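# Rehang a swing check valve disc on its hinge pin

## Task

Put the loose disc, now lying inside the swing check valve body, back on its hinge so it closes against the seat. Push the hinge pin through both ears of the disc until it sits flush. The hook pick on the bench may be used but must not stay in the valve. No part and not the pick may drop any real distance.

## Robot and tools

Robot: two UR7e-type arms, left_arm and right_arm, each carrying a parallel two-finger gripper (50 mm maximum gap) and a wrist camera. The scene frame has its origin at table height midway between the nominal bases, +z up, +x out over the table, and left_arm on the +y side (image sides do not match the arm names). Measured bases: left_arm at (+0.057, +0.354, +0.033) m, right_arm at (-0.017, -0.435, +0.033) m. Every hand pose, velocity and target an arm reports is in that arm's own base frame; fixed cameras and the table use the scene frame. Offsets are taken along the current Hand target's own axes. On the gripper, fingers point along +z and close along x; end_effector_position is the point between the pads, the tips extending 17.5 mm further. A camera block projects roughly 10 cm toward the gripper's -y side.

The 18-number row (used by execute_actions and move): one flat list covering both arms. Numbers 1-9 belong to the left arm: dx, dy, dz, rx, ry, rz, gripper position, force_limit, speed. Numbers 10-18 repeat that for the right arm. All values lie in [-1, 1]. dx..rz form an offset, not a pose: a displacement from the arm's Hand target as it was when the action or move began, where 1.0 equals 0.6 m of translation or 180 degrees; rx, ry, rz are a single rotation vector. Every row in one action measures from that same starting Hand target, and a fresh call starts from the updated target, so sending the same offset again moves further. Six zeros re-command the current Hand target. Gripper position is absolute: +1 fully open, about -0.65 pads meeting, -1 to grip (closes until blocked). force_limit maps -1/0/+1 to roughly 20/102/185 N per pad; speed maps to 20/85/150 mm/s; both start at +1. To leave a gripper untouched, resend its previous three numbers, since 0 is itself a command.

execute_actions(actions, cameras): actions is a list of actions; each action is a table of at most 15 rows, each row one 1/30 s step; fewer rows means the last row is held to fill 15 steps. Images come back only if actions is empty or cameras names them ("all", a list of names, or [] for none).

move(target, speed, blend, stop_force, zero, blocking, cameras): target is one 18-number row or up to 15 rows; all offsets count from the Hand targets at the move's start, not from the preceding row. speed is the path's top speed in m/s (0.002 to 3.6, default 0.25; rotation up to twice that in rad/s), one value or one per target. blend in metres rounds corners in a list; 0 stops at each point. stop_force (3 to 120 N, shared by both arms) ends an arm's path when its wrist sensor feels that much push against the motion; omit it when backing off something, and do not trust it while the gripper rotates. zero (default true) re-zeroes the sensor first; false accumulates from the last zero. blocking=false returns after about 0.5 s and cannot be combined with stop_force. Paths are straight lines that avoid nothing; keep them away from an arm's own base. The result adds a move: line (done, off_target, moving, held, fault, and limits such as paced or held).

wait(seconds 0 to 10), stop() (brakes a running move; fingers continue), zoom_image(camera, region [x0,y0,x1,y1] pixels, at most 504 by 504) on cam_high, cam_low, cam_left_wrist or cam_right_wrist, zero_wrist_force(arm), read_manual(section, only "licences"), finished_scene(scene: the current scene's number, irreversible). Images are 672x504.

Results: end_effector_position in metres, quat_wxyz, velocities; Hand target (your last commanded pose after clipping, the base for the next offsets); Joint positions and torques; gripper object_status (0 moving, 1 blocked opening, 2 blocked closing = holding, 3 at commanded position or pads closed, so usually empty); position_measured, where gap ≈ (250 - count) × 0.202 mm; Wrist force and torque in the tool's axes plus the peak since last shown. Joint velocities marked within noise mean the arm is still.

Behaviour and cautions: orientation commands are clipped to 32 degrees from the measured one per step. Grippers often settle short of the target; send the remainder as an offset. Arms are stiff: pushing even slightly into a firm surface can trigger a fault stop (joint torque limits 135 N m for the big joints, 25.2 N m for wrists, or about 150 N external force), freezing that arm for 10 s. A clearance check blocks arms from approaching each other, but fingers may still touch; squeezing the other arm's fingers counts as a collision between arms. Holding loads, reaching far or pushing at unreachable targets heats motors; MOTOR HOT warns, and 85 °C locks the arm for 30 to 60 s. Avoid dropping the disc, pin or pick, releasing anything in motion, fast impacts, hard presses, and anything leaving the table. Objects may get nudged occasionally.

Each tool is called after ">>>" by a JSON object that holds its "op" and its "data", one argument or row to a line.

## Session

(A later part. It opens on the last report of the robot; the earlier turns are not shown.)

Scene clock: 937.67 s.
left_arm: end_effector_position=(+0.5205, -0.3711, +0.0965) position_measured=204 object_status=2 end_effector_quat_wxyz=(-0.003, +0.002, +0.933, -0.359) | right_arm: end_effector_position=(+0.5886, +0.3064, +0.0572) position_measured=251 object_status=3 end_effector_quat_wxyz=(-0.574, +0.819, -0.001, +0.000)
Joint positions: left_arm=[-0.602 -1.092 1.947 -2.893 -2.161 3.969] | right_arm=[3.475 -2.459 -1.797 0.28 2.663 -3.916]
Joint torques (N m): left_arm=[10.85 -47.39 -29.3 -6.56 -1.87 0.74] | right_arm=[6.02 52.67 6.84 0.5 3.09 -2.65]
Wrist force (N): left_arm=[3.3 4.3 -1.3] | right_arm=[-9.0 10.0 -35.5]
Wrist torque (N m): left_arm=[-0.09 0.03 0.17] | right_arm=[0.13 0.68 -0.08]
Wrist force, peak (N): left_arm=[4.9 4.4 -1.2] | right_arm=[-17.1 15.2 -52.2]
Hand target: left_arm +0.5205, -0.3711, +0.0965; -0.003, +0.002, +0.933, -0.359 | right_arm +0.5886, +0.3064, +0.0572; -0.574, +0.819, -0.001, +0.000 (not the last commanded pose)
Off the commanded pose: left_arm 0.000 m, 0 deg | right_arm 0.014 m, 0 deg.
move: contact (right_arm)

>>> {"op": "move", "data": {
  "target": [0.0008,0,0,0,0,0,-1,-1,-1,0,0.0001,-0.0003,0,0,0,-0.7,-1,-0.5],
  "speed": 0.004
}}

>>> {"op": "move", "data": {
  "target": [0,-0.0008,-0.0009,0,0,0,-1,-1,-1,0,0,0,0,0,0,-0.7,-1,-0.5],
  "speed": 0.004
}}

>>> {"op": "move", "data": {
  "target": [0,0.0016,0.0018,0,0,0,-1,-1,-1,0,0,0,0,0,0,-0.7,-1,-0.5],
  "speed": 0.004
}}

Scene clock: 952.00 s.
left_arm: end_effector_position=(+0.5201, -0.3711, +0.0965) position_measured=204 object_status=2 end_effector_quat_wxyz=(-0.003, +0.002, +0.933, -0.359) | right_arm: end_effector_position=(+0.5886, +0.3063, +0.0572) position_measured=251 object_status=3 end_effector_quat_wxyz=(-0.574, +0.819, -0.001, +0.000)
Joint positions: left_arm=[-0.603 -1.093 1.948 -2.893 -2.161 3.969] | right_arm=[3.475 -2.459 -1.797 0.28 2.664 -3.917]
Joint torques (N m): left_arm=[-14.23 -54.42 -8.45 -6.62 -0.92 -1.52] | right_arm=[-2.45 52.81 1.88 0.56 4.18 -2.33]
Wrist force (N): left_arm=[-3.1 4.6 0.8] | right_arm=[-2.9 4.2 -17.1]
Wrist torque (N m): left_arm=[-0.15 -0.06 0.18] | right_arm=[-0.16 0.62 0.01]
Wrist force, peak (N): left_arm=[3.2 5.2 -0.1] | right_arm=[-9.2 9.9 -34.8]
Hand target: left_arm +0.5201, -0.3711, +0.0965; -0.003, +0.002, +0.933, -0.359 | right_arm +0.5886, +0.3062, +0.0572; -0.574, +0.819, -0.001, +0.000
Off the commanded pose: left_arm 0.000 m, 0 deg | right_arm 0.000 m, 0 deg.
move: done

Scene clock: 952.70 s.
left_arm: end_effector_position=(+0.5200, -0.3711, +0.0972) position_measured=204 object_status=2 end_effector_quat_wxyz=(-0.003, +0.002, +0.933, -0.359) | right_arm: end_effector_position=(+0.5886, +0.3062, +0.0572) position_measured=251 object_status=3 end_effector_quat_wxyz=(-0.574, +0.819, -0.001, +0.000)
Joint positions: left_arm=[-0.603 -1.094 1.948 -2.892 -2.161 3.969] | right_arm=[3.475 -2.459 -1.797 0.28 2.664 -3.917]
Joint torques (N m): left_arm=[-13.83 -62.61 -36.98 -4.2 -2.69 -0.45] | right_arm=[-1.42 52.29 2 1.42 3.67 -1.7]
Wrist force (N): left_arm=[-3.1 13.6 9.6] | right_arm=[-2.4 4.3 -15.3]
Wrist torque (N m): left_arm=[-0.10 -0.10 0.16] | right_arm=[-0.18 0.59 0.01]
Wrist force, peak (N): left_arm=[-3.1 13.6 9.6] | right_arm=[-3.0 4.2 -16.9]
Hand target: left_arm +0.5201, -0.3711, +0.0973; -0.003, +0.002, +0.933, -0.359 | right_arm +0.5886, +0.3062, +0.0572; -0.574, +0.819, -0.001, +0.000
Off the commanded pose: left_arm 0.000 m, 0 deg | right_arm 0.000 m, 0 deg.
move: done

Scene clock: 953.40 s.
left_arm: end_effector_position=(+0.5201, -0.3712, +0.0959) position_measured=204 object_status=2 end_effector_quat_wxyz=(-0.003, +0.002, +0.933, -0.360) | right_arm: end_effector_position=(+0.5886, +0.3062, +0.0572) position_measured=251 object_status=3 end_effector_quat_wxyz=(-0.574, +0.819, -0.001, +0.000)
Joint positions: left_arm=[-0.603 -1.091 1.948 -2.895 -2.161 3.969] | right_arm=[3.475 -2.459 -1.798 0.28 2.664 -3.917]
Joint torques (N m): left_arm=[-13.01 -27.77 -3.93 -3.08 -1.11 -0.13] | right_arm=[-2.9 50.55 1.21 2.28 2.94 -1.26]
Wrist force (N): left_arm=[-0.4 -0.9 -13.0] | right_arm=[-3.2 0.5 -15.2]
Wrist torque (N m): left_arm=[-0.12 -0.12 0.17] | right_arm=[-0.23 0.60 0.00]
Wrist force, peak (N): left_arm=[-3.3 14.2 9.5] | right_arm=[-4.5 3.8 -16.1]
Hand target: left_arm +0.5201, -0.3711, +0.0958; -0.003, +0.002, +0.933, -0.359 | right_arm +0.5886, +0.3062, +0.0572; -0.574, +0.819, -0.001, +0.000
Off the commanded pose: left_arm 0.000 m, 0 deg | right_arm 0.000 m, 0 deg.
move: done

>>> {"op": "move", "data": {
  "target": [0,-0.00067,-0.00075,0,0,0,-1,-1,-1,0,0.0006,-0.0016,0,0,0,-0.7,-1,-0.5],
  "speed": 0.01
}}

>>> {"op": "move", "data": {
  "target": [-0.0017,0,0,0,0.0074,0.00825,-1,-1,-1,0,0,0,0,0,0,-0.7,-1,-0.5],
  "speed": 0.02
}}

>>> {"op": "move", "data": {
  "target": [0,0,0,0,0,0,-1,-1,-1,0.0006,-0.003,0.0082,0,0,0,-0.7,-1,-0.5],
  "speed": 0.006,
  "stop_force": 20
}}

Scene clock: 961.93 s.
left_arm: end_effector_position=(+0.5200, -0.3711, +0.0964) position_measured=204 object_status=2 end_effector_quat_wxyz=(-0.003, +0.002, +0.933, -0.359) | right_arm: end_effector_position=(+0.5886, +0.3052, +0.0571) position_measured=251 object_status=3 end_effector_quat_wxyz=(-0.574, +0.819, -0.001, +0.000)
Joint positions: left_arm=[-0.603 -1.092 1.948 -2.894 -2.161 3.969] | right_arm=[3.473 -2.458 -1.798 0.278 2.665 -3.919]
Joint torques (N m): left_arm=[-3.73 -54.16 -30.95 -1.49 -1.28 -1.05] | right_arm=[-9.13 53.61 2.24 1.24 2.93 -1.87]
Wrist force (N): left_arm=[-0.3 2.0 0.7] | right_arm=[-4.9 -0.4 -1.1]
Wrist torque (N m): left_arm=[-0.11 -0.14 0.15] | right_arm=[-0.38 0.58 -0.01]
Wrist force, peak (N): left_arm=[-0.3 0.3 -15.5] | right_arm=[-2.5 -0.7 -14.9]
Hand target: left_arm +0.5201, -0.3711, +0.0964; -0.003, +0.002, +0.933, -0.359 | right_arm +0.5886, +0.3052, +0.0571; -0.574, +0.819, -0.001, +0.000
Off the commanded pose: left_arm 0.000 m, 0 deg | right_arm 0.000 m, 0 deg.
move: done

Scene clock: 963.07 s.
left_arm: end_effector_position=(+0.5211, -0.3711, +0.0964) position_measured=204 object_status=2 end_effector_quat_wxyz=(-0.010, +0.018, +0.933, -0.359) | right_arm: end_effector_position=(+0.5886, +0.3052, +0.0571) position_measured=251 object_status=3 end_effector_quat_wxyz=(-0.574, +0.819, -0.001, +0.000)
Joint positions: left_arm=[-0.596 -1.087 1.93 -2.855 -2.18 4.015] | right_arm=[3.473 -2.458 -1.798 0.278 2.665 -3.919]
Joint torques (N m): left_arm=[6.56 -40.55 -18.6 -6.19 -0.29 -1.76] | right_arm=[-1.31 53.84 8.73 4.06 0.81 1.94]
Wrist force (N): left_arm=[0.4 1.4 0.4] | right_arm=[-4.9 -0.5 -1.0]
Wrist torque (N m): left_arm=[-0.13 -0.16 0.04] | right_arm=[-0.38 0.59 -0.01]
Wrist force, peak (N): left_arm=[0.0 2.2 1.4] | right_arm=[-5.0 -0.6 -0.9]
Hand target: left_arm +0.5211, -0.3711, +0.0964; -0.009, +0.018, +0.933, -0.359 | right_arm +0.5886, +0.3052, +0.0571; -0.574, +0.819, -0.001, +0.000
Off the commanded pose: left_arm 0.000 m, 0 deg | right_arm 0.000 m, 0 deg.
move: done

Scene clock: 964.33 s.
left_arm: end_effector_position=(+0.5211, -0.3711, +0.0964) position_measured=204 object_status=2 end_effector_quat_wxyz=(-0.009, +0.018, +0.933, -0.359) | right_arm: end_effector_position=(+0.5887, +0.3064, +0.0572) position_measured=251 object_status=3 end_effector_quat_wxyz=(-0.574, +0.819, -0.001, +0.000)
Joint positions: left_arm=[-0.596 -1.087 1.93 -2.856 -2.18 4.014] | right_arm=[3.475 -2.459 -1.797 0.28 2.663 -3.916]
Joint torques (N m): left_arm=[-14.83 -53.38 -8.01 -6.39 -1.24 -1.63] | right_arm=[-2.61 55.33 1.03 0.61 3.49 -2.48]
Wrist force (N): left_arm=[1.6 4.1 -4.2] | right_arm=[-4.8 4.7 -17.2]
Wrist torque (N m): left_arm=[-0.13 -0.09 0.08] | right_arm=[-0.12 0.66 -0.10]
Wrist force, peak (N): left_arm=[3.5 5.2 -4.1] | right_arm=[-11.2 7.9 -32.9]
Hand target: left_arm +0.5211, -0.3711, +0.0964; -0.009, +0.018, +0.933, -0.359 | right_arm +0.5887, +0.3063, +0.0572; -0.574, +0.819, -0.001, +0.000 (not the last commanded pose)
Off the commanded pose: left_arm 0.000 m, 0 deg | right_arm 0.004 m, 0 deg.
move: contact (right_arm)

>>> {"op": "move", "data": {
  "target": [0,-0.00247,0.00061,-0.00955,0,0,-1,-1,-1,0,0,0,0,0,0,-0.7,-1,-0.5],
  "speed": 0.01
}}

>>> {"op": "move", "data": {
  "target": [0,0,0,0,0,0,-1,-1,-1,0.0003,-0.0015,0.0041,0,0,0,-0.7,-1,-0.5],
  "speed": 0.006,
  "stop_force": 15
}}

>>> {"op": "move", "data": {
  "target": [0,0.00494,-0.00122,0.0191,0,0,-1,-1,-1,0,0,0,0,0,0,-0.7,-1,-0.5],
  "speed": 0.01
}}

>>> {"op": "move", "data": {
  "target": [0,0,0,0,0,0,-1,-1,-1,0.0003,-0.0015,0.0041,0,0,0,-0.7,-1,-0.5],
  "speed": 0.006,
  "stop_force": 15
}}

Scene clock: 977.83 s.
left_arm: end_effector_position=(+0.5210, -0.3725, +0.0971) position_measured=204 object_status=2 end_effector_quat_wxyz=(-0.009, +0.018, +0.938, -0.345) | right_arm: end_effector_position=(+0.5887, +0.3063, +0.0572) position_measured=251 object_status=3 end_effector_quat_wxyz=(-0.574, +0.819, -0.001, +0.000)
Joint positions: left_arm=[-0.607 -1.098 1.921 -2.819 -2.152 4.015] | right_arm=[3.475 -2.459 -1.797 0.28 2.663 -3.916]
Joint torques (N m): left_arm=[-17.08 -50.69 -37.45 -6.31 -4.19 1.51] | right_arm=[-1.73 51.4 4.19 2.67 3.5 -2.34]
Wrist force (N): left_arm=[5.5 20.3 -12.8] | right_arm=[-5.3 5.2 -17.3]
Wrist torque (N m): left_arm=[-0.01 -0.08 0.08] | right_arm=[-0.16 0.64 -0.11]
Wrist force, peak (N): left_arm=[6.5 21.3 -14.4] | right_arm=[-5.1 5.1 -17.5]
Hand target: left_arm +0.5210, -0.3725, +0.0971; -0.009, +0.018, +0.938, -0.345 | right_arm +0.5887, +0.3063, +0.0572; -0.574, +0.819, -0.001, +0.000
Off the commanded pose: left_arm 0.000 m, 0 deg | right_arm 0.000 m, 0 deg.
move: done

Scene clock: 978.90 s.
left_arm: end_effector_position=(+0.5210, -0.3725, +0.0972) position_measured=204 object_status=2 end_effector_quat_wxyz=(-0.009, +0.018, +0.938, -0.345) | right_arm: end_effector_position=(+0.5887, +0.3065, +0.0572) position_measured=251 object_status=3 end_effector_quat_wxyz=(-0.574, +0.819, -0.001, +0.000)
Joint positions: left_arm=[-0.607 -1.098 1.921 -2.819 -2.152 4.015] | right_arm=[3.475 -2.459 -1.797 0.281 2.663 -3.915]
Joint torques (N m): left_arm=[3.19 -37.62 -20.7 -9.76 -4.81 1.28] | right_arm=[5.83 53.4 3.68 1.02 3.88 -2.33]
Wrist force (N): left_arm=[6.7 21.1 -11.2] | right_arm=[-8.1 10.4 -32.8]
Wrist torque (N m): left_arm=[0.01 -0.03 0.10] | right_arm=[0.09 0.60 -0.09]
Wrist force, peak (N): left_arm=[6.4 20.8 -13.3] | right_arm=[-15.3 14.5 -47.8]
Hand target: left_arm +0.5210, -0.3725, +0.0971; -0.009, +0.018, +0.938, -0.345 | right_arm +0.5887, +0.3065, +0.0572; -0.574, +0.819, -0.001, +0.000 (not the last commanded pose)
Off the commanded pose: left_arm 0.000 m, 0 deg | right_arm 0.002 m, 0 deg.
move: contact (right_arm)

Scene clock: 982.13 s.
left_arm: end_effector_position=(+0.5211, -0.3697, +0.0958) position_measured=204 object_status=2 end_effector_quat_wxyz=(-0.010, +0.018, +0.927, -0.373) | right_arm: end_effector_position=(+0.5887, +0.3065, +0.0572) position_measured=251 object_status=3 end_effector_quat_wxyz=(-0.574, +0.819, -0.001, +0.000)
Joint positions: left_arm=[-0.585 -1.075 1.938 -2.892 -2.208 4.013] | right_arm=[3.475 -2.459 -1.797 0.281 2.663 -3.915]
Joint torques (N m): left_arm=[8.15 -41.61 -9.31 -4.28 -0.64 -1.58] | right_arm=[3.74 51.78 5.82 2.16 1.39 -2.31]
Wrist force (N): left_arm=[1.3 1.2 0.9] | right_arm=[-4.3 -1.3 -1.5]
Wrist torque (N m): left_arm=[-0.07 -0.25 0.14] | right_arm=[-0.48 0.49 -0.09]
Wrist force, peak (N): left_arm=[7.8 22.3 -11.5] | right_arm=[-7.8 10.2 -32.9]
Hand target: left_arm +0.5211, -0.3697, +0.0958; -0.010, +0.018, +0.927, -0.373 | right_arm +0.5887, +0.3065, +0.0572; -0.574, +0.819, -0.001, +0.000
Off the commanded pose: left_arm 0.000 m, 0 deg | right_arm 0.000 m, 0 deg.
move: done

Scene clock: 983.37 s.
left_arm: end_effector_position=(+0.5211, -0.3697, +0.0957) position_measured=204 object_status=2 end_effector_quat_wxyz=(-0.010, +0.018, +0.927, -0.373) | right_arm: end_effector_position=(+0.5887, +0.3074, +0.0572) position_measured=251 object_status=3 end_effector_quat_wxyz=(-0.574, +0.819, -0.001, +0.000)
Joint positions: left_arm=[-0.585 -1.076 1.938 -2.892 -2.207 4.013] | right_arm=[3.477 -2.459 -1.796 0.282 2.662 -3.913]
Joint torques (N m): left_arm=[-12.08 -55.32 -28.1 -1.49 -0.32 -0.4] | right_arm=[-7 53.63 1.37 0.97 3.9 -2.2]
Wrist force (N): left_arm=[0.8 3.5 1.2] | right_arm=[-1.8 1.9 -9.1]
Wrist torque (N m): left_arm=[-0.04 -0.21 0.13] | right_arm=[-0.35 0.50 -0.09]
Wrist force, peak (N): left_arm=[2.0 3.8 0.7] | right_arm=[-7.2 6.2 -23.2]
Hand target: left_arm +0.5211, -0.3697, +0.0958; -0.010, +0.018, +0.927, -0.373 | right_arm +0.5887, +0.3074, +0.0572; -0.574, +0.819, -0.001, +0.000 (not the last commanded pose)
Off the commanded pose: left_arm 0.000 m, 0 deg | right_arm 0.002 m, 0 deg.
move: contact (right_arm)

>>> {"op": "move", "data": {
  "target": [0,0,0,0,0,0,-1,-1,-1,0.001,-0.007,0.019,0,0,0,-0.7,-1,-0.5],
  "speed": 0.006,
  "stop_force": 18
}}

>>> {"op": "move", "data": {
  "target": [0,0,0,0,0,0,-1,-1,-1,0.001,-0.005,0.0137,0,0,0,-0.7,-1,-0.5],
  "speed": 0.006,
  "stop_force": 18
}}

Scene clock: 987.67 s.
left_arm: end_effector_position=(+0.5211, -0.3697, +0.0958) position_measured=204 object_status=2 end_effector_quat_wxyz=(-0.010, +0.018, +0.927, -0.373) | right_arm: end_effector_position=(+0.5887, +0.3076, +0.0572) position_measured=251 object_status=3 end_effector_quat_wxyz=(-0.574, +0.819, -0.001, +0.000)
Joint positions: left_arm=[-0.585 -1.076 1.938 -2.892 -2.207 4.013] | right_arm=[3.477 -2.46 -1.796 0.283 2.662 -3.912]
Joint torques (N m): left_arm=[-11.55 -55.23 -31.04 -3.33 -2.31 0.96] | right_arm=[1.7 52.88 1.83 0.65 4.02 -2.28]
Wrist force (N): left_arm=[2.0 4.7 0.5] | right_arm=[-3.0 6.3 -21.5]
Wrist torque (N m): left_arm=[-0.03 -0.22 0.15] | right_arm=[-0.15 0.58 -0.04]
Wrist force, peak (N): left_arm=[3.5 5.0 0.3] | right_arm=[-10.5 11.3 -38.7]
Hand target: left_arm +0.5211, -0.3697, +0.0958; -0.010, +0.018, +0.927, -0.373 | right_arm +0.5887, +0.3076, +0.0572; -0.574, +0.819, -0.001, +0.000 (not the last commanded pose)
Off the commanded pose: left_arm 0.000 m, 0 deg | right_arm 0.012 m, 0 deg.
move: contact (right_arm)

Scene clock: 988.73 s.
left_arm: end_effector_position=(+0.5211, -0.3697, +0.0958) position_measured=204 object_status=2 end_effector_quat_wxyz=(-0.010, +0.018, +0.927, -0.373) | right_arm: end_effector_position=(+0.5887, +0.3079, +0.0572) position_measured=251 object_status=3 end_effector_quat_wxyz=(-0.574, +0.819, -0.001, +0.000)
Joint positions: left_arm=[-0.585 -1.076 1.938 -2.892 -2.207 4.013] | right_arm=[3.478 -2.46 -1.796 0.283 2.661 -3.912]
Joint torques (N m): left_arm=[-11.01 -55.35 -30.94 -5.03 -2.45 0.86] | right_arm=[7.58 52.02 2.18 0.56 4.06 -2.52]
Wrist force (N): left_arm=[2.7 5.8 0.9] | right_arm=[-4.3 10.4 -36.3]
Wrist torque (N m): left_arm=[-0.03 -0.17 0.14] | right_arm=[0.03 0.56 -0.05]
Wrist force, peak (N): left_arm=[3.8 6.2 0.5] | right_arm=[-12.9 15.8 -54.0]
Hand target: left_arm +0.5211, -0.3697, +0.0958; -0.010, +0.018, +0.927, -0.373 | right_arm +0.5887, +0.3079, +0.0572; -0.574, +0.819, -0.001, +0.000 (not the last commanded pose)
Off the commanded pose: left_arm 0.000 m, 0 deg | right_arm 0.009 m, 0 deg.
move: contact (right_arm)

>>> {"op": "wait", "data": {
  "seconds": 0.1,
  "cameras": ["cam_left_wrist","cam_right_wrist"]
}}

>>> {"op": "zoom_image", "data": {
  "camera": "cam_right_wrist",
  "region": [280, 150, 440, 270]
}}

>>> {"op": "zoom_image", "data": {
  "camera": "cam_left_wrist",
  "region": [310, 130, 410, 205]
}}

Scene clock: 993.17 s.
left_arm: end_effector_position=(+0.5211, -0.3697, +0.0958) position_measured=204 object_status=2 end_effector_quat_wxyz=(-0.010, +0.018, +0.927, -0.373) | right_arm: end_effector_position=(+0.5887, +0.3079, +0.0572) position_measured=251 object_status=3 end_effector_quat_wxyz=(-0.574, +0.819, -0.001, +0.000)
Joint positions: left_arm=[-0.585 -1.076 1.938 -2.892 -2.207 4.013] | right_arm=[3.478 -2.46 -1.796 0.283 2.661 -3.912]
Joint torques (N m): left_arm=[-9.38 -54.48 -30.8 -7.37 -2.37 0.92] | right_arm=[9.01 51.84 3.91 1.83 4.49 -2.11]
Wrist force (N): left_arm=[2.6 5.8 0.7] | right_arm=[-4.4 10.2 -35.5]
Wrist torque (N m): left_arm=[-0.04 -0.17 0.15] | right_arm=[0.02 0.56 -0.05]
Wrist force, peak (N): left_arm=[2.5 6.3 1.0] | right_arm=[-4.3 10.3 -36.5]
Hand target: left_arm +0.5211, -0.3697, +0.0958; -0.010, +0.018, +0.927, -0.373 | right_arm +0.5887, +0.3079, +0.0572; -0.574, +0.819, -0.001, +0.000 (not the last commanded pose)
Tool commands: left_gripper/position=-1.0 left_gripper/force_limit=-1.0 left_gripper/speed=-1.0 right_gripper/position=-0.7 right_gripper/force_limit=-1.0 right_gripper/speed=-0.5
Off the commanded pose: left_arm 0.000 m, 0 deg | right_arm 0.009 m, 0 deg.
wait: 0.10 s; at rest from the start
camera_calibration:
cam_left_wrist: T_world_to_cam=[[-0.999919, 0.0124324, 0.00256304, 0.538592], [0.0104247, 0.919468, -0.393026, 0.386539], [-0.00724288, -0.392968, -0.919524, 0.0761285], [0, 0, 0, 1]] pos_world=[0.53507, -0.33219, 0.220541]
cam_right_wrist: T_world_to_cam=[[0.999901, 0.0130548, 0.00530532, -0.58598], [0.0125922, -0.658767, -0.752241, 0.252468], [-0.00632537, 0.752234, -0.658866, -0.0604906], [0, 0, 0, 1]] pos_world=[0.58236, 0.219471, 0.153171]
Images, in order (width x height): cam_left_wrist 672x504, cam_right_wrist 672x504.

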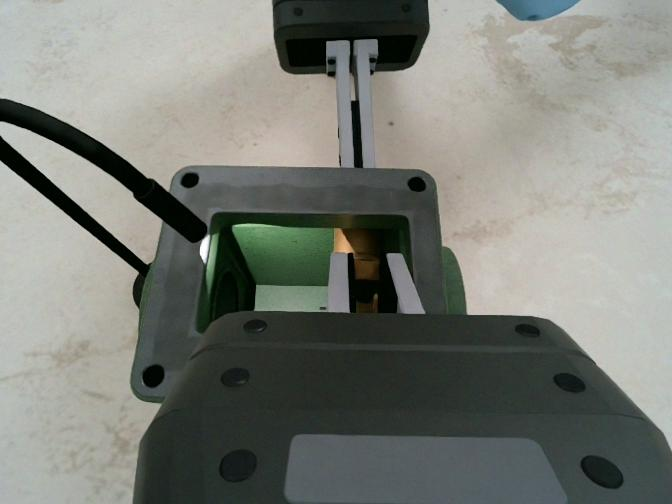

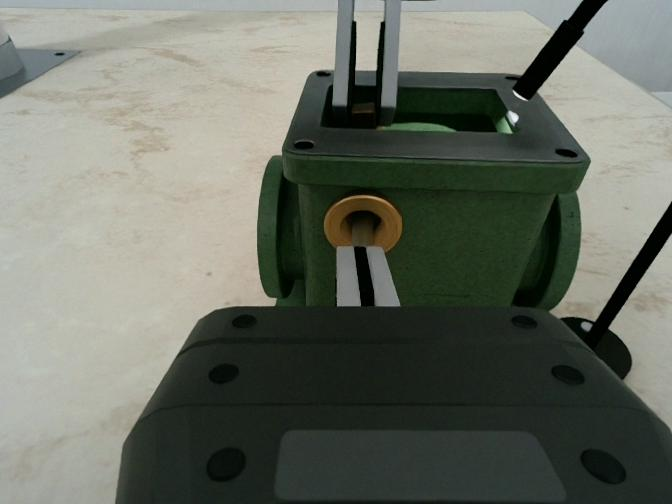

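Scaled by 3.150 from the camera's 672x504 image, which has a finer 960x720 frame.

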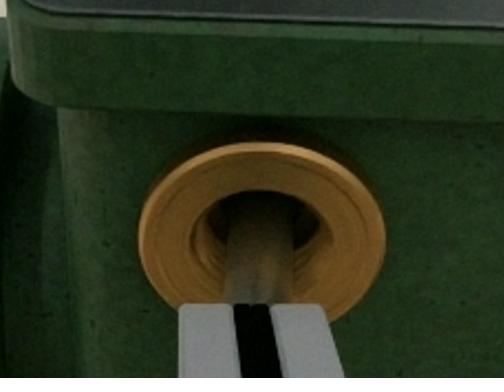

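Scaled by 5.040 from the camera's 672x504 image, which has a finer 960x720 frame.

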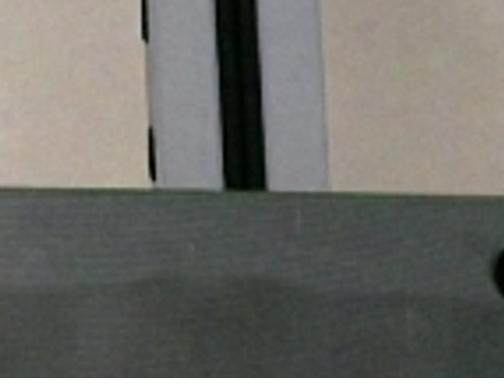

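>>> {"op": "move", "data": {
  "target": [0,0,0,0,0,0,-1,-1,-1,0,0.0003,-0.0008,0,0,0,-0.7,-1,-0.5],
  "speed": 0.01
}}

>>> {"op": "move", "data": {
  "target": [0,0.0025,-0.0006,0.00955,0,0,-1,-1,-1,0,0,0,0,0,0,-0.7,-1,-0.5],
  "speed": 0.01
}}

>>> {"op": "move", "data": {
  "target": [0,0,0,0,0,0,-1,-1,-1,0.0006,-0.003,0.0082,0,0,0,-0.7,-1,-0.5],
  "speed": 0.006,
  "stop_force": 18
}}

Scene clock: 998.80 s.
left_arm: end_effector_position=(+0.5211, -0.3697, +0.0958) position_measured=204 object_status=2 end_effector_quat_wxyz=(-0.010, +0.018, +0.927, -0.373) | right_arm: end_effector_position=(+0.5887, +0.3074, +0.0572) position_measured=251 object_status=3 end_effector_quat_wxyz=(-0.574, +0.819, -0.001, +0.000)
Joint positions: left_arm=[-0.585 -1.076 1.938 -2.892 -2.207 4.013] | right_arm=[3.477 -2.459 -1.796 0.282 2.662 -3.913]
Joint torques (N m): left_arm=[-6.52 -53.02 -30.89 -7.26 -2.39 0.85] | right_arm=[-10.69 53.05 -0.05 0.96 2.24 -1.85]
Wrist force (N): left_arm=[2.4 5.3 1.4] | right_arm=[-4.5 -1.4 -2.2]
Wrist torque (N m): left_arm=[-0.05 -0.19 0.15] | right_arm=[-0.42 0.58 -0.01]
Wrist force, peak (N): left_arm=[2.9 6.1 1.0] | right_arm=[-4.2 10.3 -36.0]
Hand target: left_arm +0.5211, -0.3697, +0.0958; -0.010, +0.018, +0.927, -0.373 | right_arm +0.5887, +0.3073, +0.0572; -0.574, +0.819, -0.001, +0.000
Off the commanded pose: left_arm 0.000 m, 0 deg | right_arm 0.000 m, 0 deg.
move: done

Scene clock: 1000.53 s.
left_arm: end_effector_position=(+0.5212, -0.3684, +0.0950) position_measured=204 object_status=2 end_effector_quat_wxyz=(-0.010, +0.018, +0.922, -0.387) | right_arm: end_effector_position=(+0.5887, +0.3073, +0.0572) position_measured=251 object_status=3 end_effector_quat_wxyz=(-0.574, +0.819, -0.001, +0.000)
Joint positions: left_arm=[-0.574 -1.063 1.946 -2.93 -2.235 4.01] | right_arm=[3.477 -2.459 -1.796 0.282 2.662 -3.913]
Joint torques (N m): left_arm=[22.52 -35.36 5.91 0.39 2.91 -1.86] | right_arm=[-12.09 51.43 6.08 4.43 0.5 1.97]
Wrist force (N): left_arm=[-7.2 -28.1 17.2] | right_arm=[-4.4 -0.7 -1.7]
Wrist torque (N m): left_arm=[-0.88 -0.13 0.41] | right_arm=[-0.41 0.54 -0.01]
Wrist force, peak (N): left_arm=[-7.2 -28.1 17.2] | right_arm=[-5.2 -1.5 -1.9]
Hand target: left_arm +0.5212, -0.3684, +0.0950; -0.010, +0.018, +0.922, -0.387 | right_arm +0.5887, +0.3073, +0.0572; -0.574, +0.819, -0.001, +0.000
Off the commanded pose: left_arm 0.000 m, 0 deg | right_arm 0.000 m, 0 deg.
move: done

Scene clock: 1001.57 s.
left_arm: end_effector_position=(+0.5212, -0.3684, +0.0950) position_measured=204 object_status=2 end_effector_quat_wxyz=(-0.010, +0.018, +0.922, -0.387) | right_arm: end_effector_position=(+0.5887, +0.3076, +0.0572) position_measured=251 object_status=3 end_effector_quat_wxyz=(-0.574, +0.819, -0.001, +0.000)
Joint positions: left_arm=[-0.574 -1.063 1.946 -2.93 -2.235 4.01] | right_arm=[3.477 -2.46 -1.796 0.283 2.661 -3.912]
Joint torques (N m): left_arm=[16.62 -47.78 6.45 3.78 3.83 -0.36] | right_arm=[-2.61 53.23 3.85 0.84 2.81 -2.61]
Wrist force (N): left_arm=[-8.7 -31.2 17.3] | right_arm=[-8.0 4.1 -18.3]
Wrist torque (N m): left_arm=[-0.91 -0.07 0.46] | right_arm=[-0.24 0.58 -0.12]
Wrist force, peak (N): left_arm=[-8.6 -31.2 17.4] | right_arm=[-14.8 8.9 -34.9]
Hand target: left_arm +0.5212, -0.3684, +0.0950; -0.010, +0.018, +0.922, -0.387 | right_arm +0.5887, +0.3076, +0.0572; -0.574, +0.819, -0.001, +0.000 (not the last commanded pose)
Off the commanded pose: left_arm 0.000 m, 0 deg | right_arm 0.005 m, 0 deg.
move: contact (right_arm)

>>> {"op": "move", "data": {
  "target": [0,-0.0025,0.0006,-0.00955,0,0,-1,-1,-1,0,0.0003,-0.0008,0,0,0,-0.7,-1,-0.5],
  "speed": 0.01
}}

>>> {"op": "move", "data": {
  "target": [0.0014,0,0,0,-0.0074,-0.00825,-1,-1,-1,0,0,0,0,0,0,-0.7,-1,-0.5],
  "speed": 0.02
}}

>>> {"op": "move", "data": {
  "target": [0,0,0,0,0,0,-1,-1,-1,0.0006,-0.003,0.0082,0,0,0,-0.7,-1,-0.5],
  "speed": 0.006,
  "stop_force": 18
}}

Scene clock: 1009.97 s.
left_arm: end_effector_position=(+0.5211, -0.3697, +0.0958) position_measured=204 object_status=2 end_effector_quat_wxyz=(-0.010, +0.018, +0.928, -0.373) | right_arm: end_effector_position=(+0.5887, +0.3071, +0.0572) position_measured=251 object_status=3 end_effector_quat_wxyz=(-0.574, +0.819, -0.001, +0.000)
Joint positions: left_arm=[-0.585 -1.076 1.938 -2.892 -2.207 4.013] | right_arm=[3.476 -2.459 -1.797 0.282 2.662 -3.913]
Joint torques (N m): left_arm=[-7.77 -49.69 -29.48 -3.88 -2.15 1.44] | right_arm=[-12.05 53.38 0.81 0.86 2.88 -2.31]
Wrist force (N): left_arm=[1.2 4.0 0.5] | right_arm=[-4.7 -1.0 -1.3]
Wrist torque (N m): left_arm=[-0.12 -0.27 0.09] | right_arm=[-0.46 0.57 -0.02]
Wrist force, peak (N): left_arm=[-12.1 -33.0 16.1] | right_arm=[-8.2 4.4 -18.3]
Hand target: left_arm +0.5211, -0.3697, +0.0958; -0.010, +0.018, +0.927, -0.373 | right_arm +0.5887, +0.3071, +0.0572; -0.574, +0.819, -0.001, +0.000
Off the commanded pose: left_arm 0.000 m, 0 deg | right_arm 0.000 m, 0 deg.
move: done

Scene clock: 1011.10 s.
left_arm: end_effector_position=(+0.5203, -0.3697, +0.0958) position_measured=204 object_status=2 end_effector_quat_wxyz=(-0.004, +0.001, +0.928, -0.373) | right_arm: end_effector_position=(+0.5887, +0.3071, +0.0572) position_measured=251 object_status=3 end_effector_quat_wxyz=(-0.574, +0.819, -0.001, +0.000)
Joint positions: left_arm=[-0.591 -1.08 1.956 -2.931 -2.189 3.966] | right_arm=[3.476 -2.459 -1.797 0.282 2.662 -3.913]
Joint torques (N m): left_arm=[-6.54 -51.51 -20.05 -1.94 -2.64 1.44] | right_arm=[-9.91 54.47 1.4 1.44 2.6 -1.74]
Wrist force (N): left_arm=[0.3 4.7 1.2] | right_arm=[-4.9 -0.9 -1.1]
Wrist torque (N m): left_arm=[-0.04 -0.24 0.21] | right_arm=[-0.44 0.58 -0.01]
Wrist force, peak (N): left_arm=[2.9 7.5 1.5] | right_arm=[-5.1 -0.8 -1.1]
Hand target: left_arm +0.5203, -0.3697, +0.0958; -0.004, +0.001, +0.928, -0.373 | right_arm +0.5887, +0.3071, +0.0572; -0.574, +0.819, -0.001, +0.000
Off the commanded pose: left_arm 0.000 m, 0 deg | right_arm 0.000 m, 0 deg.
move: done

Scene clock: 1012.23 s.
left_arm: end_effector_position=(+0.5203, -0.3697, +0.0958) position_measured=204 object_status=2 end_effector_quat_wxyz=(-0.004, +0.001, +0.928, -0.373) | right_arm: end_effector_position=(+0.5888, +0.3076, +0.0572) position_measured=251 object_status=3 end_effector_quat_wxyz=(-0.574, +0.819, -0.001, +0.000)
Joint positions: left_arm=[-0.591 -1.08 1.956 -2.931 -2.189 3.967] | right_arm=[3.477 -2.46 -1.796 0.283 2.661 -3.911]
Joint torques (N m): left_arm=[12.06 -38.13 -33.89 -2.42 -3.09 1.57] | right_arm=[-1.91 53.71 1.09 0.82 3.66 -2.32]
Wrist force (N): left_arm=[1.4 6.1 1.6] | right_arm=[-3.0 3.4 -15.2]
Wrist torque (N m): left_arm=[-0.07 -0.24 0.19] | right_arm=[-0.24 0.60 -0.08]
Wrist force, peak (N): left_arm=[1.1 6.4 1.8] | right_arm=[-11.4 8.9 -33.1]
Hand target: left_arm +0.5203, -0.3697, +0.0958; -0.004, +0.001, +0.928, -0.373 | right_arm +0.5888, +0.3076, +0.0572; -0.574, +0.819, -0.001, +0.000 (not the last commanded pose)
Off the commanded pose: left_arm 0.000 m, 0 deg | right_arm 0.005 m, 0 deg.
move: contact (right_arm)

>>> {"op": "move", "data": {
  "target": [0,0,0,0,0,0,-0.3,-1,-1,0,0.0003,-0.0008,0,0,0,-0.7,-1,-0.5],
  "speed": 0.01
}}

>>> {"op": "move", "data": {
  "target": [0,0,0,0,0,0,-0.3,-1,-1,0.001,-0.006,0.0164,0,0,0,-0.7,-1,-0.5],
  "speed": 0.006,
  "stop_force": 18
}}

Scene clock: 1026.53 s.
left_arm: end_effector_position=(+0.5203, -0.3697, +0.0958) position_measured=198 object_status=3 end_effector_quat_wxyz=(-0.004, +0.001, +0.928, -0.373) | right_arm: end_effector_position=(+0.5888, +0.3071, +0.0572) position_measured=251 object_status=3 end_effector_quat_wxyz=(-0.574, +0.819, -0.001, +0.000)
Joint positions: left_arm=[-0.591 -1.08 1.956 -2.931 -2.189 3.967] | right_arm=[3.476 -2.459 -1.797 0.282 2.662 -3.913]
Joint torques (N m): left_arm=[12.22 -37.33 -25.71 -5.7 0.19 1.48] | right_arm=[-10.32 52.82 1.76 1.06 2.9 -1.99]
Wrist force (N): left_arm=[1.3 0.4 -0.8] | right_arm=[-4.7 -0.7 -1.0]
Wrist torque (N m): left_arm=[-0.13 -0.21 0.07] | right_arm=[-0.41 0.56 -0.02]
Wrist force, peak (N): left_arm=[1.5 6.2 1.5] | right_arm=[-3.2 3.5 -15.2]
Hand target: left_arm +0.5203, -0.3697, +0.0958; -0.004, +0.001, +0.928, -0.373 | right_arm +0.5888, +0.3071, +0.0572; -0.574, +0.819, -0.001, +0.000
Off the commanded pose: left_arm 0.000 m, 0 deg | right_arm 0.000 m, 0 deg.
move: done

Scene clock: 1028.80 s.
left_arm: end_effector_position=(+0.5203, -0.3697, +0.0958) position_measured=198 object_status=3 end_effector_quat_wxyz=(-0.004, +0.001, +0.928, -0.373) | right_arm: end_effector_position=(+0.5892, +0.3140, +0.0572) position_measured=251 object_status=3 end_effector_quat_wxyz=(-0.574, +0.819, -0.001, +0.000)
Joint positions: left_arm=[-0.591 -1.08 1.956 -2.931 -2.189 3.967] | right_arm=[3.488 -2.464 -1.789 0.295 2.654 -3.895]
Joint torques (N m): left_arm=[12.63 -37.66 -8.14 -5.5 0.28 1.39] | right_arm=[-11.29 53.95 1.15 1.12 2.6 -2.4]
Wrist force (N): left_arm=[1.2 -0.4 -1.2] | right_arm=[-4.6 1.2 -2.6]
Wrist torque (N m): left_arm=[-0.06 -0.20 0.07] | right_arm=[-0.33 0.59 -0.11]
Wrist force, peak (N): left_arm=[1.8 -0.7 -1.4] | right_arm=[-8.1 11.5 -17.7]
Hand target: left_arm +0.5203, -0.3697, +0.0958; -0.004, +0.001, +0.928, -0.373 | right_arm +0.5892, +0.3140, +0.0572; -0.574, +0.819, -0.001, +0.000 (not the last commanded pose)
Off the commanded pose: left_arm 0.000 m, 0 deg | right_arm 0.004 m, 0 deg.
move: contact (right_arm)

Excellent; it went in. Continue.

>>> {"op": "move", "data": {
  "target": [0,0,0,0,0,0,-0.3,-1,-1,0.0015,-0.009,0.0247,0,0,0,-0.7,-1,-0.5],
  "speed": 0.006,
  "stop_force": 20
}}

>>> {"op": "move", "data": {
  "target": [0,0,0,0,0,0,-0.3,-1,-1,0.0015,-0.009,0.0247,0,0,0,-0.7,-1,-0.5],
  "speed": 0.006,
  "stop_force": 20,
  "cameras": ["cam_left_wrist","cam_right_wrist"]
}}

>>> {"op": "zoom_image", "data": {
  "camera": "cam_right_wrist",
  "region": [280, 150, 440, 270]
}}

Scene clock: 1036.70 s.
left_arm: end_effector_position=(+0.5203, -0.3697, +0.0958) position_measured=198 object_status=3 end_effector_quat_wxyz=(-0.004, +0.001, +0.928, -0.373) | right_arm: end_effector_position=(+0.5897, +0.3231, +0.0572) position_measured=251 object_status=3 end_effector_quat_wxyz=(-0.574, +0.819, -0.001, +0.000)
Joint positions: left_arm=[-0.591 -1.08 1.956 -2.931 -2.189 3.967] | right_arm=[3.502 -2.47 -1.779 0.311 2.644 -3.873]
Joint torques (N m): left_arm=[12.15 -37.54 -7.5 -1.63 0.28 1.29] | right_arm=[-0.5 53.83 4.91 0.99 2.02 -2.35]
Wrist force (N): left_arm=[1.2 0.6 -0.6] | right_arm=[-11.6 5.4 -24.1]
Wrist torque (N m): left_arm=[-0.10 -0.20 0.08] | right_arm=[-0.11 0.32 -0.24]
Wrist force, peak (N): left_arm=[1.6 -1.1 -1.2] | right_arm=[-16.7 9.2 -37.6]
Hand target: left_arm +0.5203, -0.3697, +0.0958; -0.004, +0.001, +0.928, -0.373 | right_arm +0.5897, +0.3231, +0.0572; -0.574, +0.819, -0.001, +0.000 (not the last commanded pose)
Off the commanded pose: left_arm 0.000 m, 0 deg | right_arm 0.007 m, 0 deg.
move: contact (right_arm)

Scene clock: 1037.70 s.
left_arm: end_effector_position=(+0.5203, -0.3697, +0.0958) position_measured=198 object_status=3 end_effector_quat_wxyz=(-0.004, +0.001, +0.928, -0.373) | right_arm: end_effector_position=(+0.5897, +0.3233, +0.0572) position_measured=251 object_status=3 end_effector_quat_wxyz=(-0.574, +0.819, -0.001, +0.000)
Joint positions: left_arm=[-0.591 -1.08 1.956 -2.931 -2.189 3.967] | right_arm=[3.502 -2.471 -1.778 0.311 2.644 -3.872]
Joint torques (N m): left_arm=[11.75 -37.5 -7.66 -1.12 0.27 1.2] | right_arm=[7.09 52.94 8.95 0.35 1.47 -2.14]
Wrist force (N): left_arm=[1.2 1.0 -0.7] | right_arm=[-17.3 11.4 -44.4]
Wrist torque (N m): left_arm=[-0.03 -0.21 0.08] | right_arm=[0.28 0.10 -0.30]
Wrist force, peak (N): left_arm=[1.4 1.1 -0.3] | right_arm=[-24.1 16.7 -61.3]
Hand target: left_arm +0.5203, -0.3697, +0.0958; -0.004, +0.001, +0.928, -0.373 | right_arm +0.5897, +0.3233, +0.0572; -0.574, +0.819, -0.001, +0.000 (not the last commanded pose)
Off the commanded pose: left_arm 0.000 m, 0 deg | right_arm 0.016 m, 0 deg.
move: contact (right_arm)
camera_calibration:
cam_left_wrist: T_world_to_cam=[[-0.999742, -0.0223835, 0.00378702, 0.524666], [-0.0220717, 0.91936, -0.392797, 0.403294], [0.00531052, -0.392779, -0.919618, 0.0698253], [0, 0, 0, 1]] pos_world=[0.533062, -0.331603, 0.220638]
cam_right_wrist: T_world_to_cam=[[0.999913, 0.012316, 0.00475312, -0.586933], [0.0116909, -0.658879, -0.752158, 0.263203], [-0.00613185, 0.752148, -0.658965, -0.0722211], [0, 0, 0, 1]] pos_world=[0.583362, 0.234969, 0.153169]
Images, in order (width x height): cam_left_wrist 672x504, cam_right_wrist 672x504.

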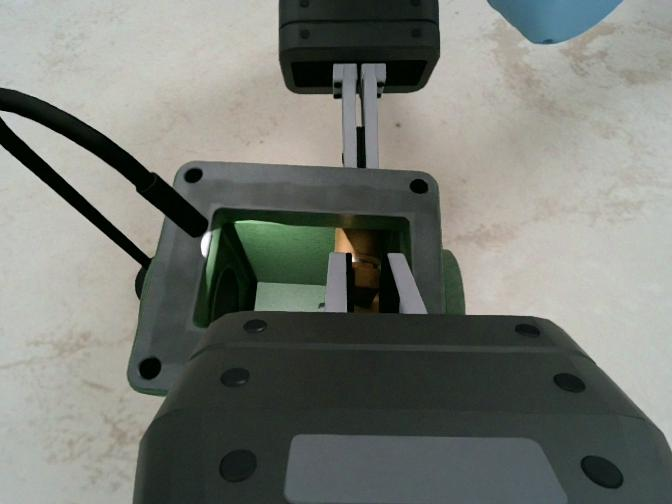

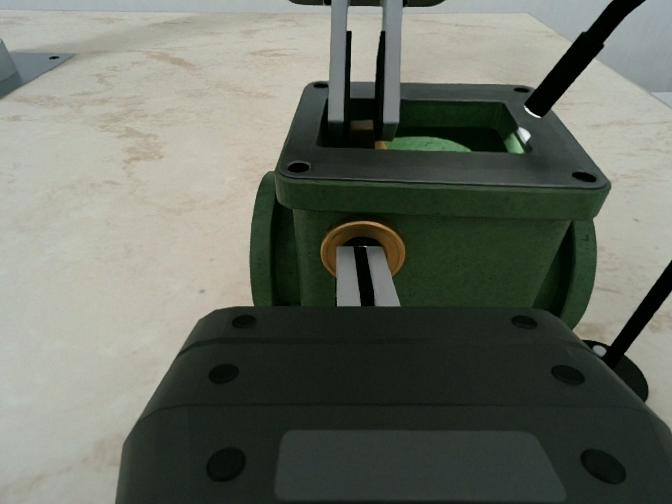

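Scaled by 3.150 from the camera's 672x504 image, which has a finer 960x720 frame.

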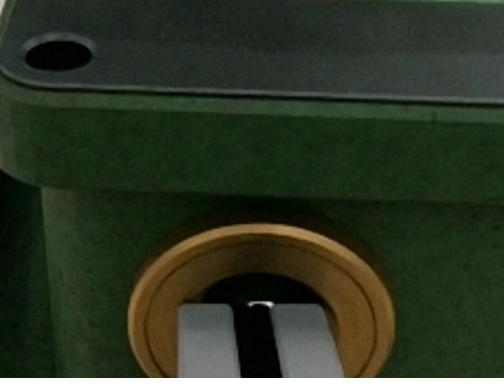

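>>> {"op": "move", "data": {
  "target": [0,0,0,0,0,0,-0.3,-1,-1,0,0.0114,-0.0313,0,0,0,-0.7,-1,-0.5],
  "speed": 0.04
}}

>>> {"op": "move", "data": {
  "target": [0,0,0,0,0,0,-0.3,-1,-1,0,-0.04,-0.05,0,0,0,-0.7,-1,-0.5],
  "speed": 0.08,
  "cameras": ["cam_right_wrist"]
}}

>>> {"op": "zoom_image", "data": {
  "camera": "cam_right_wrist",
  "region": [260, 120, 460, 290]
}}

Scene clock: 1043.07 s.
left_arm: end_effector_position=(+0.5203, -0.3697, +0.0958) position_measured=198 object_status=3 end_effector_quat_wxyz=(-0.004, +0.001, +0.928, -0.373) | right_arm: end_effector_position=(+0.5896, +0.3032, +0.0572) position_measured=251 object_status=3 end_effector_quat_wxyz=(-0.574, +0.819, -0.002, +0.000) end_effector_velocity=(+0.000, +0.001, +0.000) end_effector_angular_velocity=(-0.001, +0.000, -0.003)
Joint positions: left_arm=[-0.591 -1.08 1.956 -2.931 -2.189 3.967] | right_arm=[3.47 -2.457 -1.798 0.272 2.666 -3.923]
Joint velocities: left_arm=[within noise] | right_arm=[0.001 -0.001 0 0.006 -0.004 0.006]
Joint torques (N m): left_arm=[11.85 -37.5 -7.67 -1.05 0.19 1.21] | right_arm=[12.11 37.38 24.12 5.03 0.17 2.38]
Wrist force (N): left_arm=[1.4 0.6 -0.3] | right_arm=[-4.6 -0.1 -1.5]
Wrist torque (N m): left_arm=[-0.09 -0.24 0.08] | right_arm=[-0.33 0.53 -0.10]
Wrist force, peak (N): left_arm=[1.6 0.5 -0.9] | right_arm=[-17.5 11.0 -44.5]
Hand target: left_arm +0.5203, -0.3697, +0.0958; -0.004, +0.001, +0.928, -0.373 | right_arm +0.5897, +0.3033, +0.0572; -0.574, +0.819, -0.001, +0.000
Off the commanded pose: left_arm 0.000 m, 0 deg | right_arm 0.000 m, 0 deg.
move: done

Scene clock: 1043.97 s.
left_arm: end_effector_position=(+0.5203, -0.3697, +0.0958) position_measured=198 object_status=3 end_effector_quat_wxyz=(-0.004, +0.001, +0.928, -0.373) | right_arm: end_effector_position=(+0.5897, +0.2832, +0.0899) position_measured=251 object_status=3 end_effector_quat_wxyz=(-0.574, +0.819, -0.002, +0.000)
Joint positions: left_arm=[-0.591 -1.08 1.956 -2.931 -2.189 3.967] | right_arm=[3.437 -2.373 -1.828 0.168 2.688 -3.979]
Joint torques (N m): left_arm=[12 -37.32 -7.77 -0.95 0.3 1.13] | right_arm=[13.15 44.32 24.98 4.23 0.29 2.42]
Wrist force (N): left_arm=[1.0 0.7 -0.6] | right_arm=[-5.0 -0.5 -2.0]
Wrist torque (N m): left_arm=[-0.07 -0.17 0.09] | right_arm=[-0.42 0.62 -0.11]
Wrist force, peak (N): left_arm=[1.7 0.7 -0.5] | right_arm=[-4.9 -1.6 -2.8]
Hand target: left_arm +0.5203, -0.3697, +0.0958; -0.004, +0.001, +0.928, -0.373 | right_arm +0.5897, +0.2833, +0.0900; -0.574, +0.819, -0.001, +0.000
Off the commanded pose: left_arm 0.000 m, 0 deg | right_arm 0.000 m, 0 deg.
move: done
camera_calibration:
cam_right_wrist: T_world_to_cam=[[0.999914, 0.0122506, 0.00467744, -0.586468], [0.0115909, -0.658879, -0.752159, 0.261437], [-0.00613257, 0.752149, -0.658965, -0.0205123], [0, 0, 0, 1]] pos_world=[0.583262, 0.194868, 0.185869]
Images, in order (width x height): cam_right_wrist 672x504.

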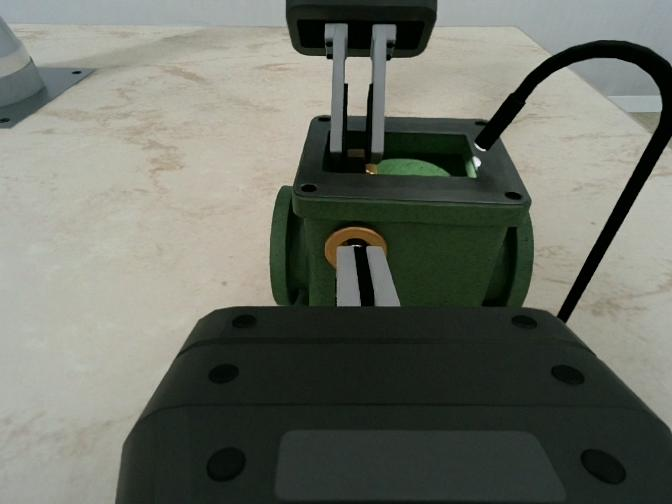

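Scaled by 2.520 from the camera's 672x504 image, which has a finer 960x720 frame.

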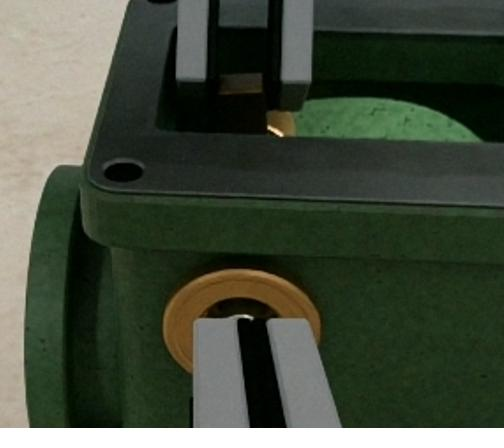

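>>> {"op": "move", "data": {
  "target": [0,0,0,0,0,0,-0.3,-1,-1,0,0.095,-0.02,0,0,0,-0.7,-1,-0.5],
  "speed": 0.08,
  "cameras": ["cam_right_wrist"]
}}

>>> {"op": "zoom_image", "data": {
  "camera": "cam_right_wrist",
  "region": [300, 140, 430, 250]
}}

Scene clock: 1050.60 s.
left_arm: end_effector_position=(+0.5203, -0.3697, +0.0958) position_measured=198 object_status=3 end_effector_quat_wxyz=(-0.004, +0.001, +0.928, -0.373) | right_arm: end_effector_position=(+0.5895, +0.2525, +0.0405) position_measured=251 object_status=3 end_effector_quat_wxyz=(-0.574, +0.819, -0.002, +0.000)
Joint positions: left_arm=[-0.591 -1.08 1.956 -2.931 -2.189 3.967] | right_arm=[3.385 -2.458 -1.83 0.167 2.718 -4.077]
Joint torques (N m): left_arm=[11.55 -36.93 -8.4 -1.09 0.24 1.09] | right_arm=[10.56 52.8 22.37 2.67 0.58 2.26]
Wrist force (N): left_arm=[1.1 0.6 -0.6] | right_arm=[-4.5 -0.4 -1.7]
Wrist torque (N m): left_arm=[-0.09 -0.18 0.08] | right_arm=[-0.36 0.53 -0.15]
Wrist force, peak (N): left_arm=[1.6 0.8 -0.7] | right_arm=[-4.9 -2.0 -1.7]
Hand target: left_arm +0.5203, -0.3697, +0.0958; -0.004, +0.001, +0.928, -0.373 | right_arm +0.5895, +0.2526, +0.0405; -0.574, +0.819, -0.001, +0.000
Off the commanded pose: left_arm 0.000 m, 0 deg | right_arm 0.000 m, 0 deg.
move: done
camera_calibration:
cam_right_wrist: T_world_to_cam=[[0.999915, 0.0121853, 0.00460176, -0.585741], [0.0114909, -0.65888, -0.752161, 0.204112], [-0.0061333, 0.75215, -0.658964, -0.0299746], [0, 0, 0, 1]] pos_world=[0.583162, 0.164168, 0.136469]
Images, in order (width x height): cam_right_wrist 672x504.

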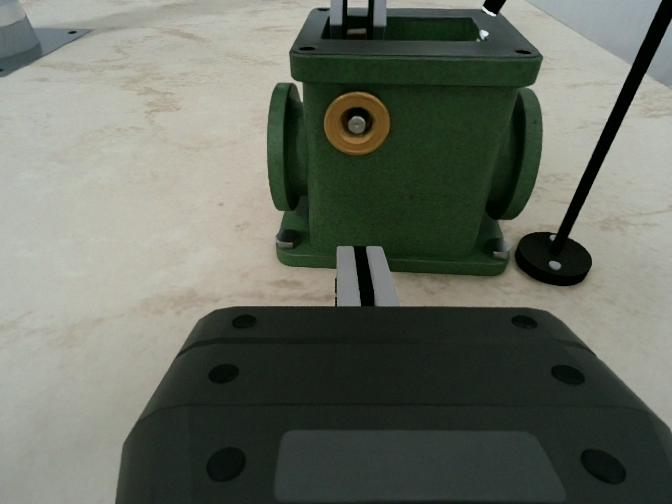

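Scaled by 3.877 from the camera's 672x504 image, which has a finer 960x720 frame.

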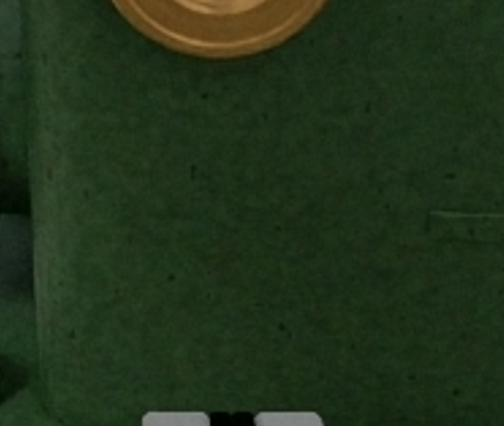

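>>> {"op": "zoom_image", "data": {
  "camera": "cam_right_wrist",
  "region": [310, 75, 410, 170]
}}

Scaled by 5.040 from the camera's 672x504 image, which has a finer 960x720 frame.

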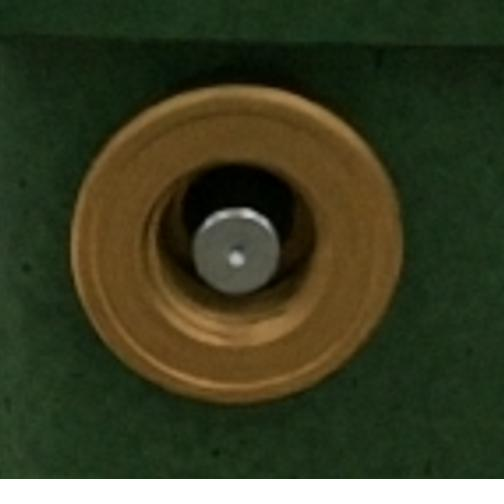

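>>> {"op": "move", "data": {
  "target": [0,0,0,0,0,0,-0.15,-1,-1,0,0,0,0,0,0,-0.7,-1,-0.5]
}}

>>> {"op": "move", "data": {
  "target": [0,0,-0.10,0,0,0,-0.15,-1,-1,0,0,0,0,0,0,-0.7,-1,-0.5],
  "speed": 0.03,
  "stop_force": 8,
  "cameras": ["cam_left_wrist","cam_right_wrist"]
}}

>>> {"op": "zoom_image", "data": {
  "camera": "cam_left_wrist",
  "region": [200, 140, 450, 320]
}}

Scene clock: 1058.40 s.
left_arm: end_effector_position=(+0.5203, -0.3696, +0.0958) position_measured=187 object_status=1 end_effector_quat_wxyz=(-0.004, +0.001, +0.928, -0.373) | right_arm: end_effector_position=(+0.5895, +0.2526, +0.0405) position_measured=251 object_status=3 end_effector_quat_wxyz=(-0.574, +0.819, -0.001, +0.000)
Joint positions: left_arm=[-0.591 -1.08 1.956 -2.931 -2.189 3.967] | right_arm=[3.385 -2.458 -1.83 0.167 2.718 -4.077]
Joint torques (N m): left_arm=[-2.3 -37.18 -8.33 -1.05 -8.73 1.02] | right_arm=[11.96 53.38 23.73 4.89 0.45 -1.38]
Wrist force (N): left_arm=[-39.7 -3.0 13.5] | right_arm=[-4.4 -0.5 -1.6]
Wrist torque (N m): left_arm=[0.03 -0.99 0.45] | right_arm=[-0.37 0.52 -0.16]
Wrist force, peak (N): left_arm=[-40.0 -3.1 13.2] | right_arm=[-4.7 -0.5 -1.8]
Hand target: left_arm +0.5203, -0.3697, +0.0958; -0.004, +0.001, +0.928, -0.373 | right_arm +0.5895, +0.2526, +0.0405; -0.574, +0.819, -0.001, +0.000
Off the commanded pose: left_arm 0.000 m, 0 deg | right_arm 0.000 m, 0 deg.
move: done

Scene clock: 1061.47 s.
left_arm: end_effector_position=(+0.5208, -0.3281, +0.1391) position_measured=187 object_status=1 end_effector_quat_wxyz=(-0.004, +0.001, +0.928, -0.373) | right_arm: end_effector_position=(+0.5895, +0.2526, +0.0405) position_measured=251 object_status=3 end_effector_quat_wxyz=(-0.574, +0.819, -0.001, +0.000)
Joint positions: left_arm=[-0.525 -1.194 1.968 -2.786 -2.219 4.041] | right_arm=[3.385 -2.458 -1.83 0.167 2.718 -4.077]
Joint torques (N m): left_arm=[-11.67 -30.81 -21.7 -6.4 0.5 -1.57] | right_arm=[11.73 50.62 19.95 4.85 0.44 2.28]
Wrist force (N): left_arm=[1.2 2.4 -1.0] | right_arm=[-4.2 -0.1 -1.8]
Wrist torque (N m): left_arm=[0.21 -0.17 0.03] | right_arm=[-0.32 0.49 -0.15]
Wrist force, peak (N): left_arm=[-40.0 -3.1 13.5] | right_arm=[-4.6 -0.3 -1.8]
Hand target: left_arm +0.5208, -0.3281, +0.1391; -0.004, +0.001, +0.928, -0.373 | right_arm +0.5895, +0.2526, +0.0405; -0.574, +0.819, -0.001, +0.000
Off the commanded pose: left_arm 0.000 m, 0 deg | right_arm 0.000 m, 0 deg.
move: done
camera_calibration:
cam_left_wrist: T_world_to_cam=[[-0.999742, -0.0223835, 0.00378702, 0.525931], [-0.0220717, 0.91936, -0.392797, 0.382121], [0.00531052, -0.392779, -0.919618, 0.12585], [0, 0, 0, 1]] pos_world=[0.533562, -0.290103, 0.263838]
cam_right_wrist: T_world_to_cam=[[0.999913, 0.012316, 0.00475312, -0.585782], [0.0116909, -0.658879, -0.752158, 0.204062], [-0.00613185, 0.752148, -0.658965, -0.0300501], [0, 0, 0, 1]] pos_world=[0.583162, 0.164269, 0.136469]
Images, in order (width x height): cam_left_wrist 672x504, cam_right_wrist 672x504.

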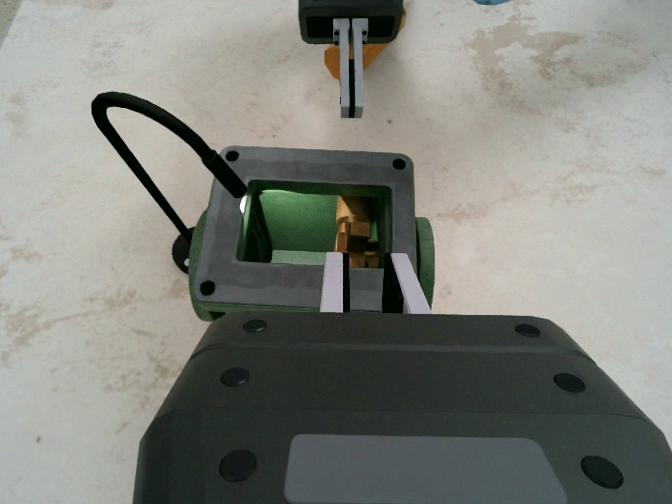

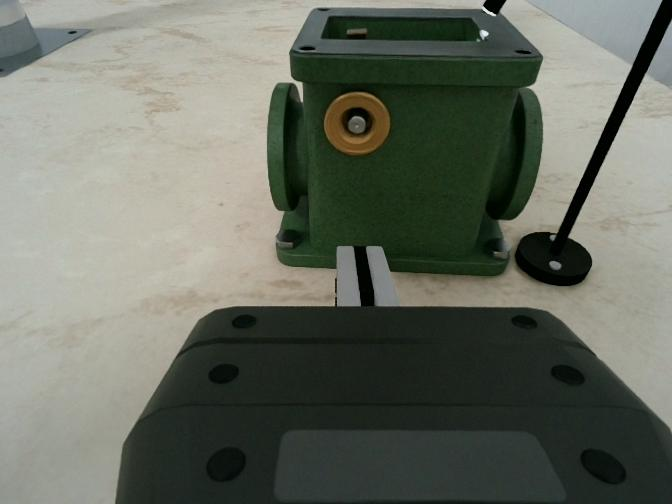

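Scaled by 2.016 from the camera's 672x504 image, which has a finer 960x720 frame.

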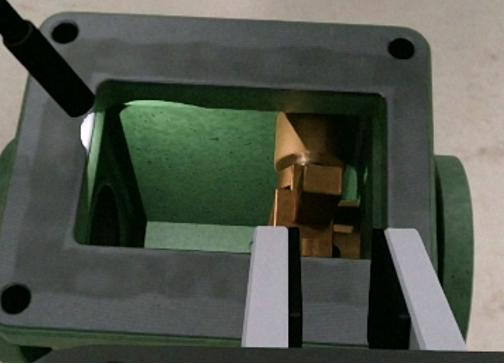

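>>> {"op": "finished_scene", "data": {
  "scene": 2
}}

The scene is finished: the task was done.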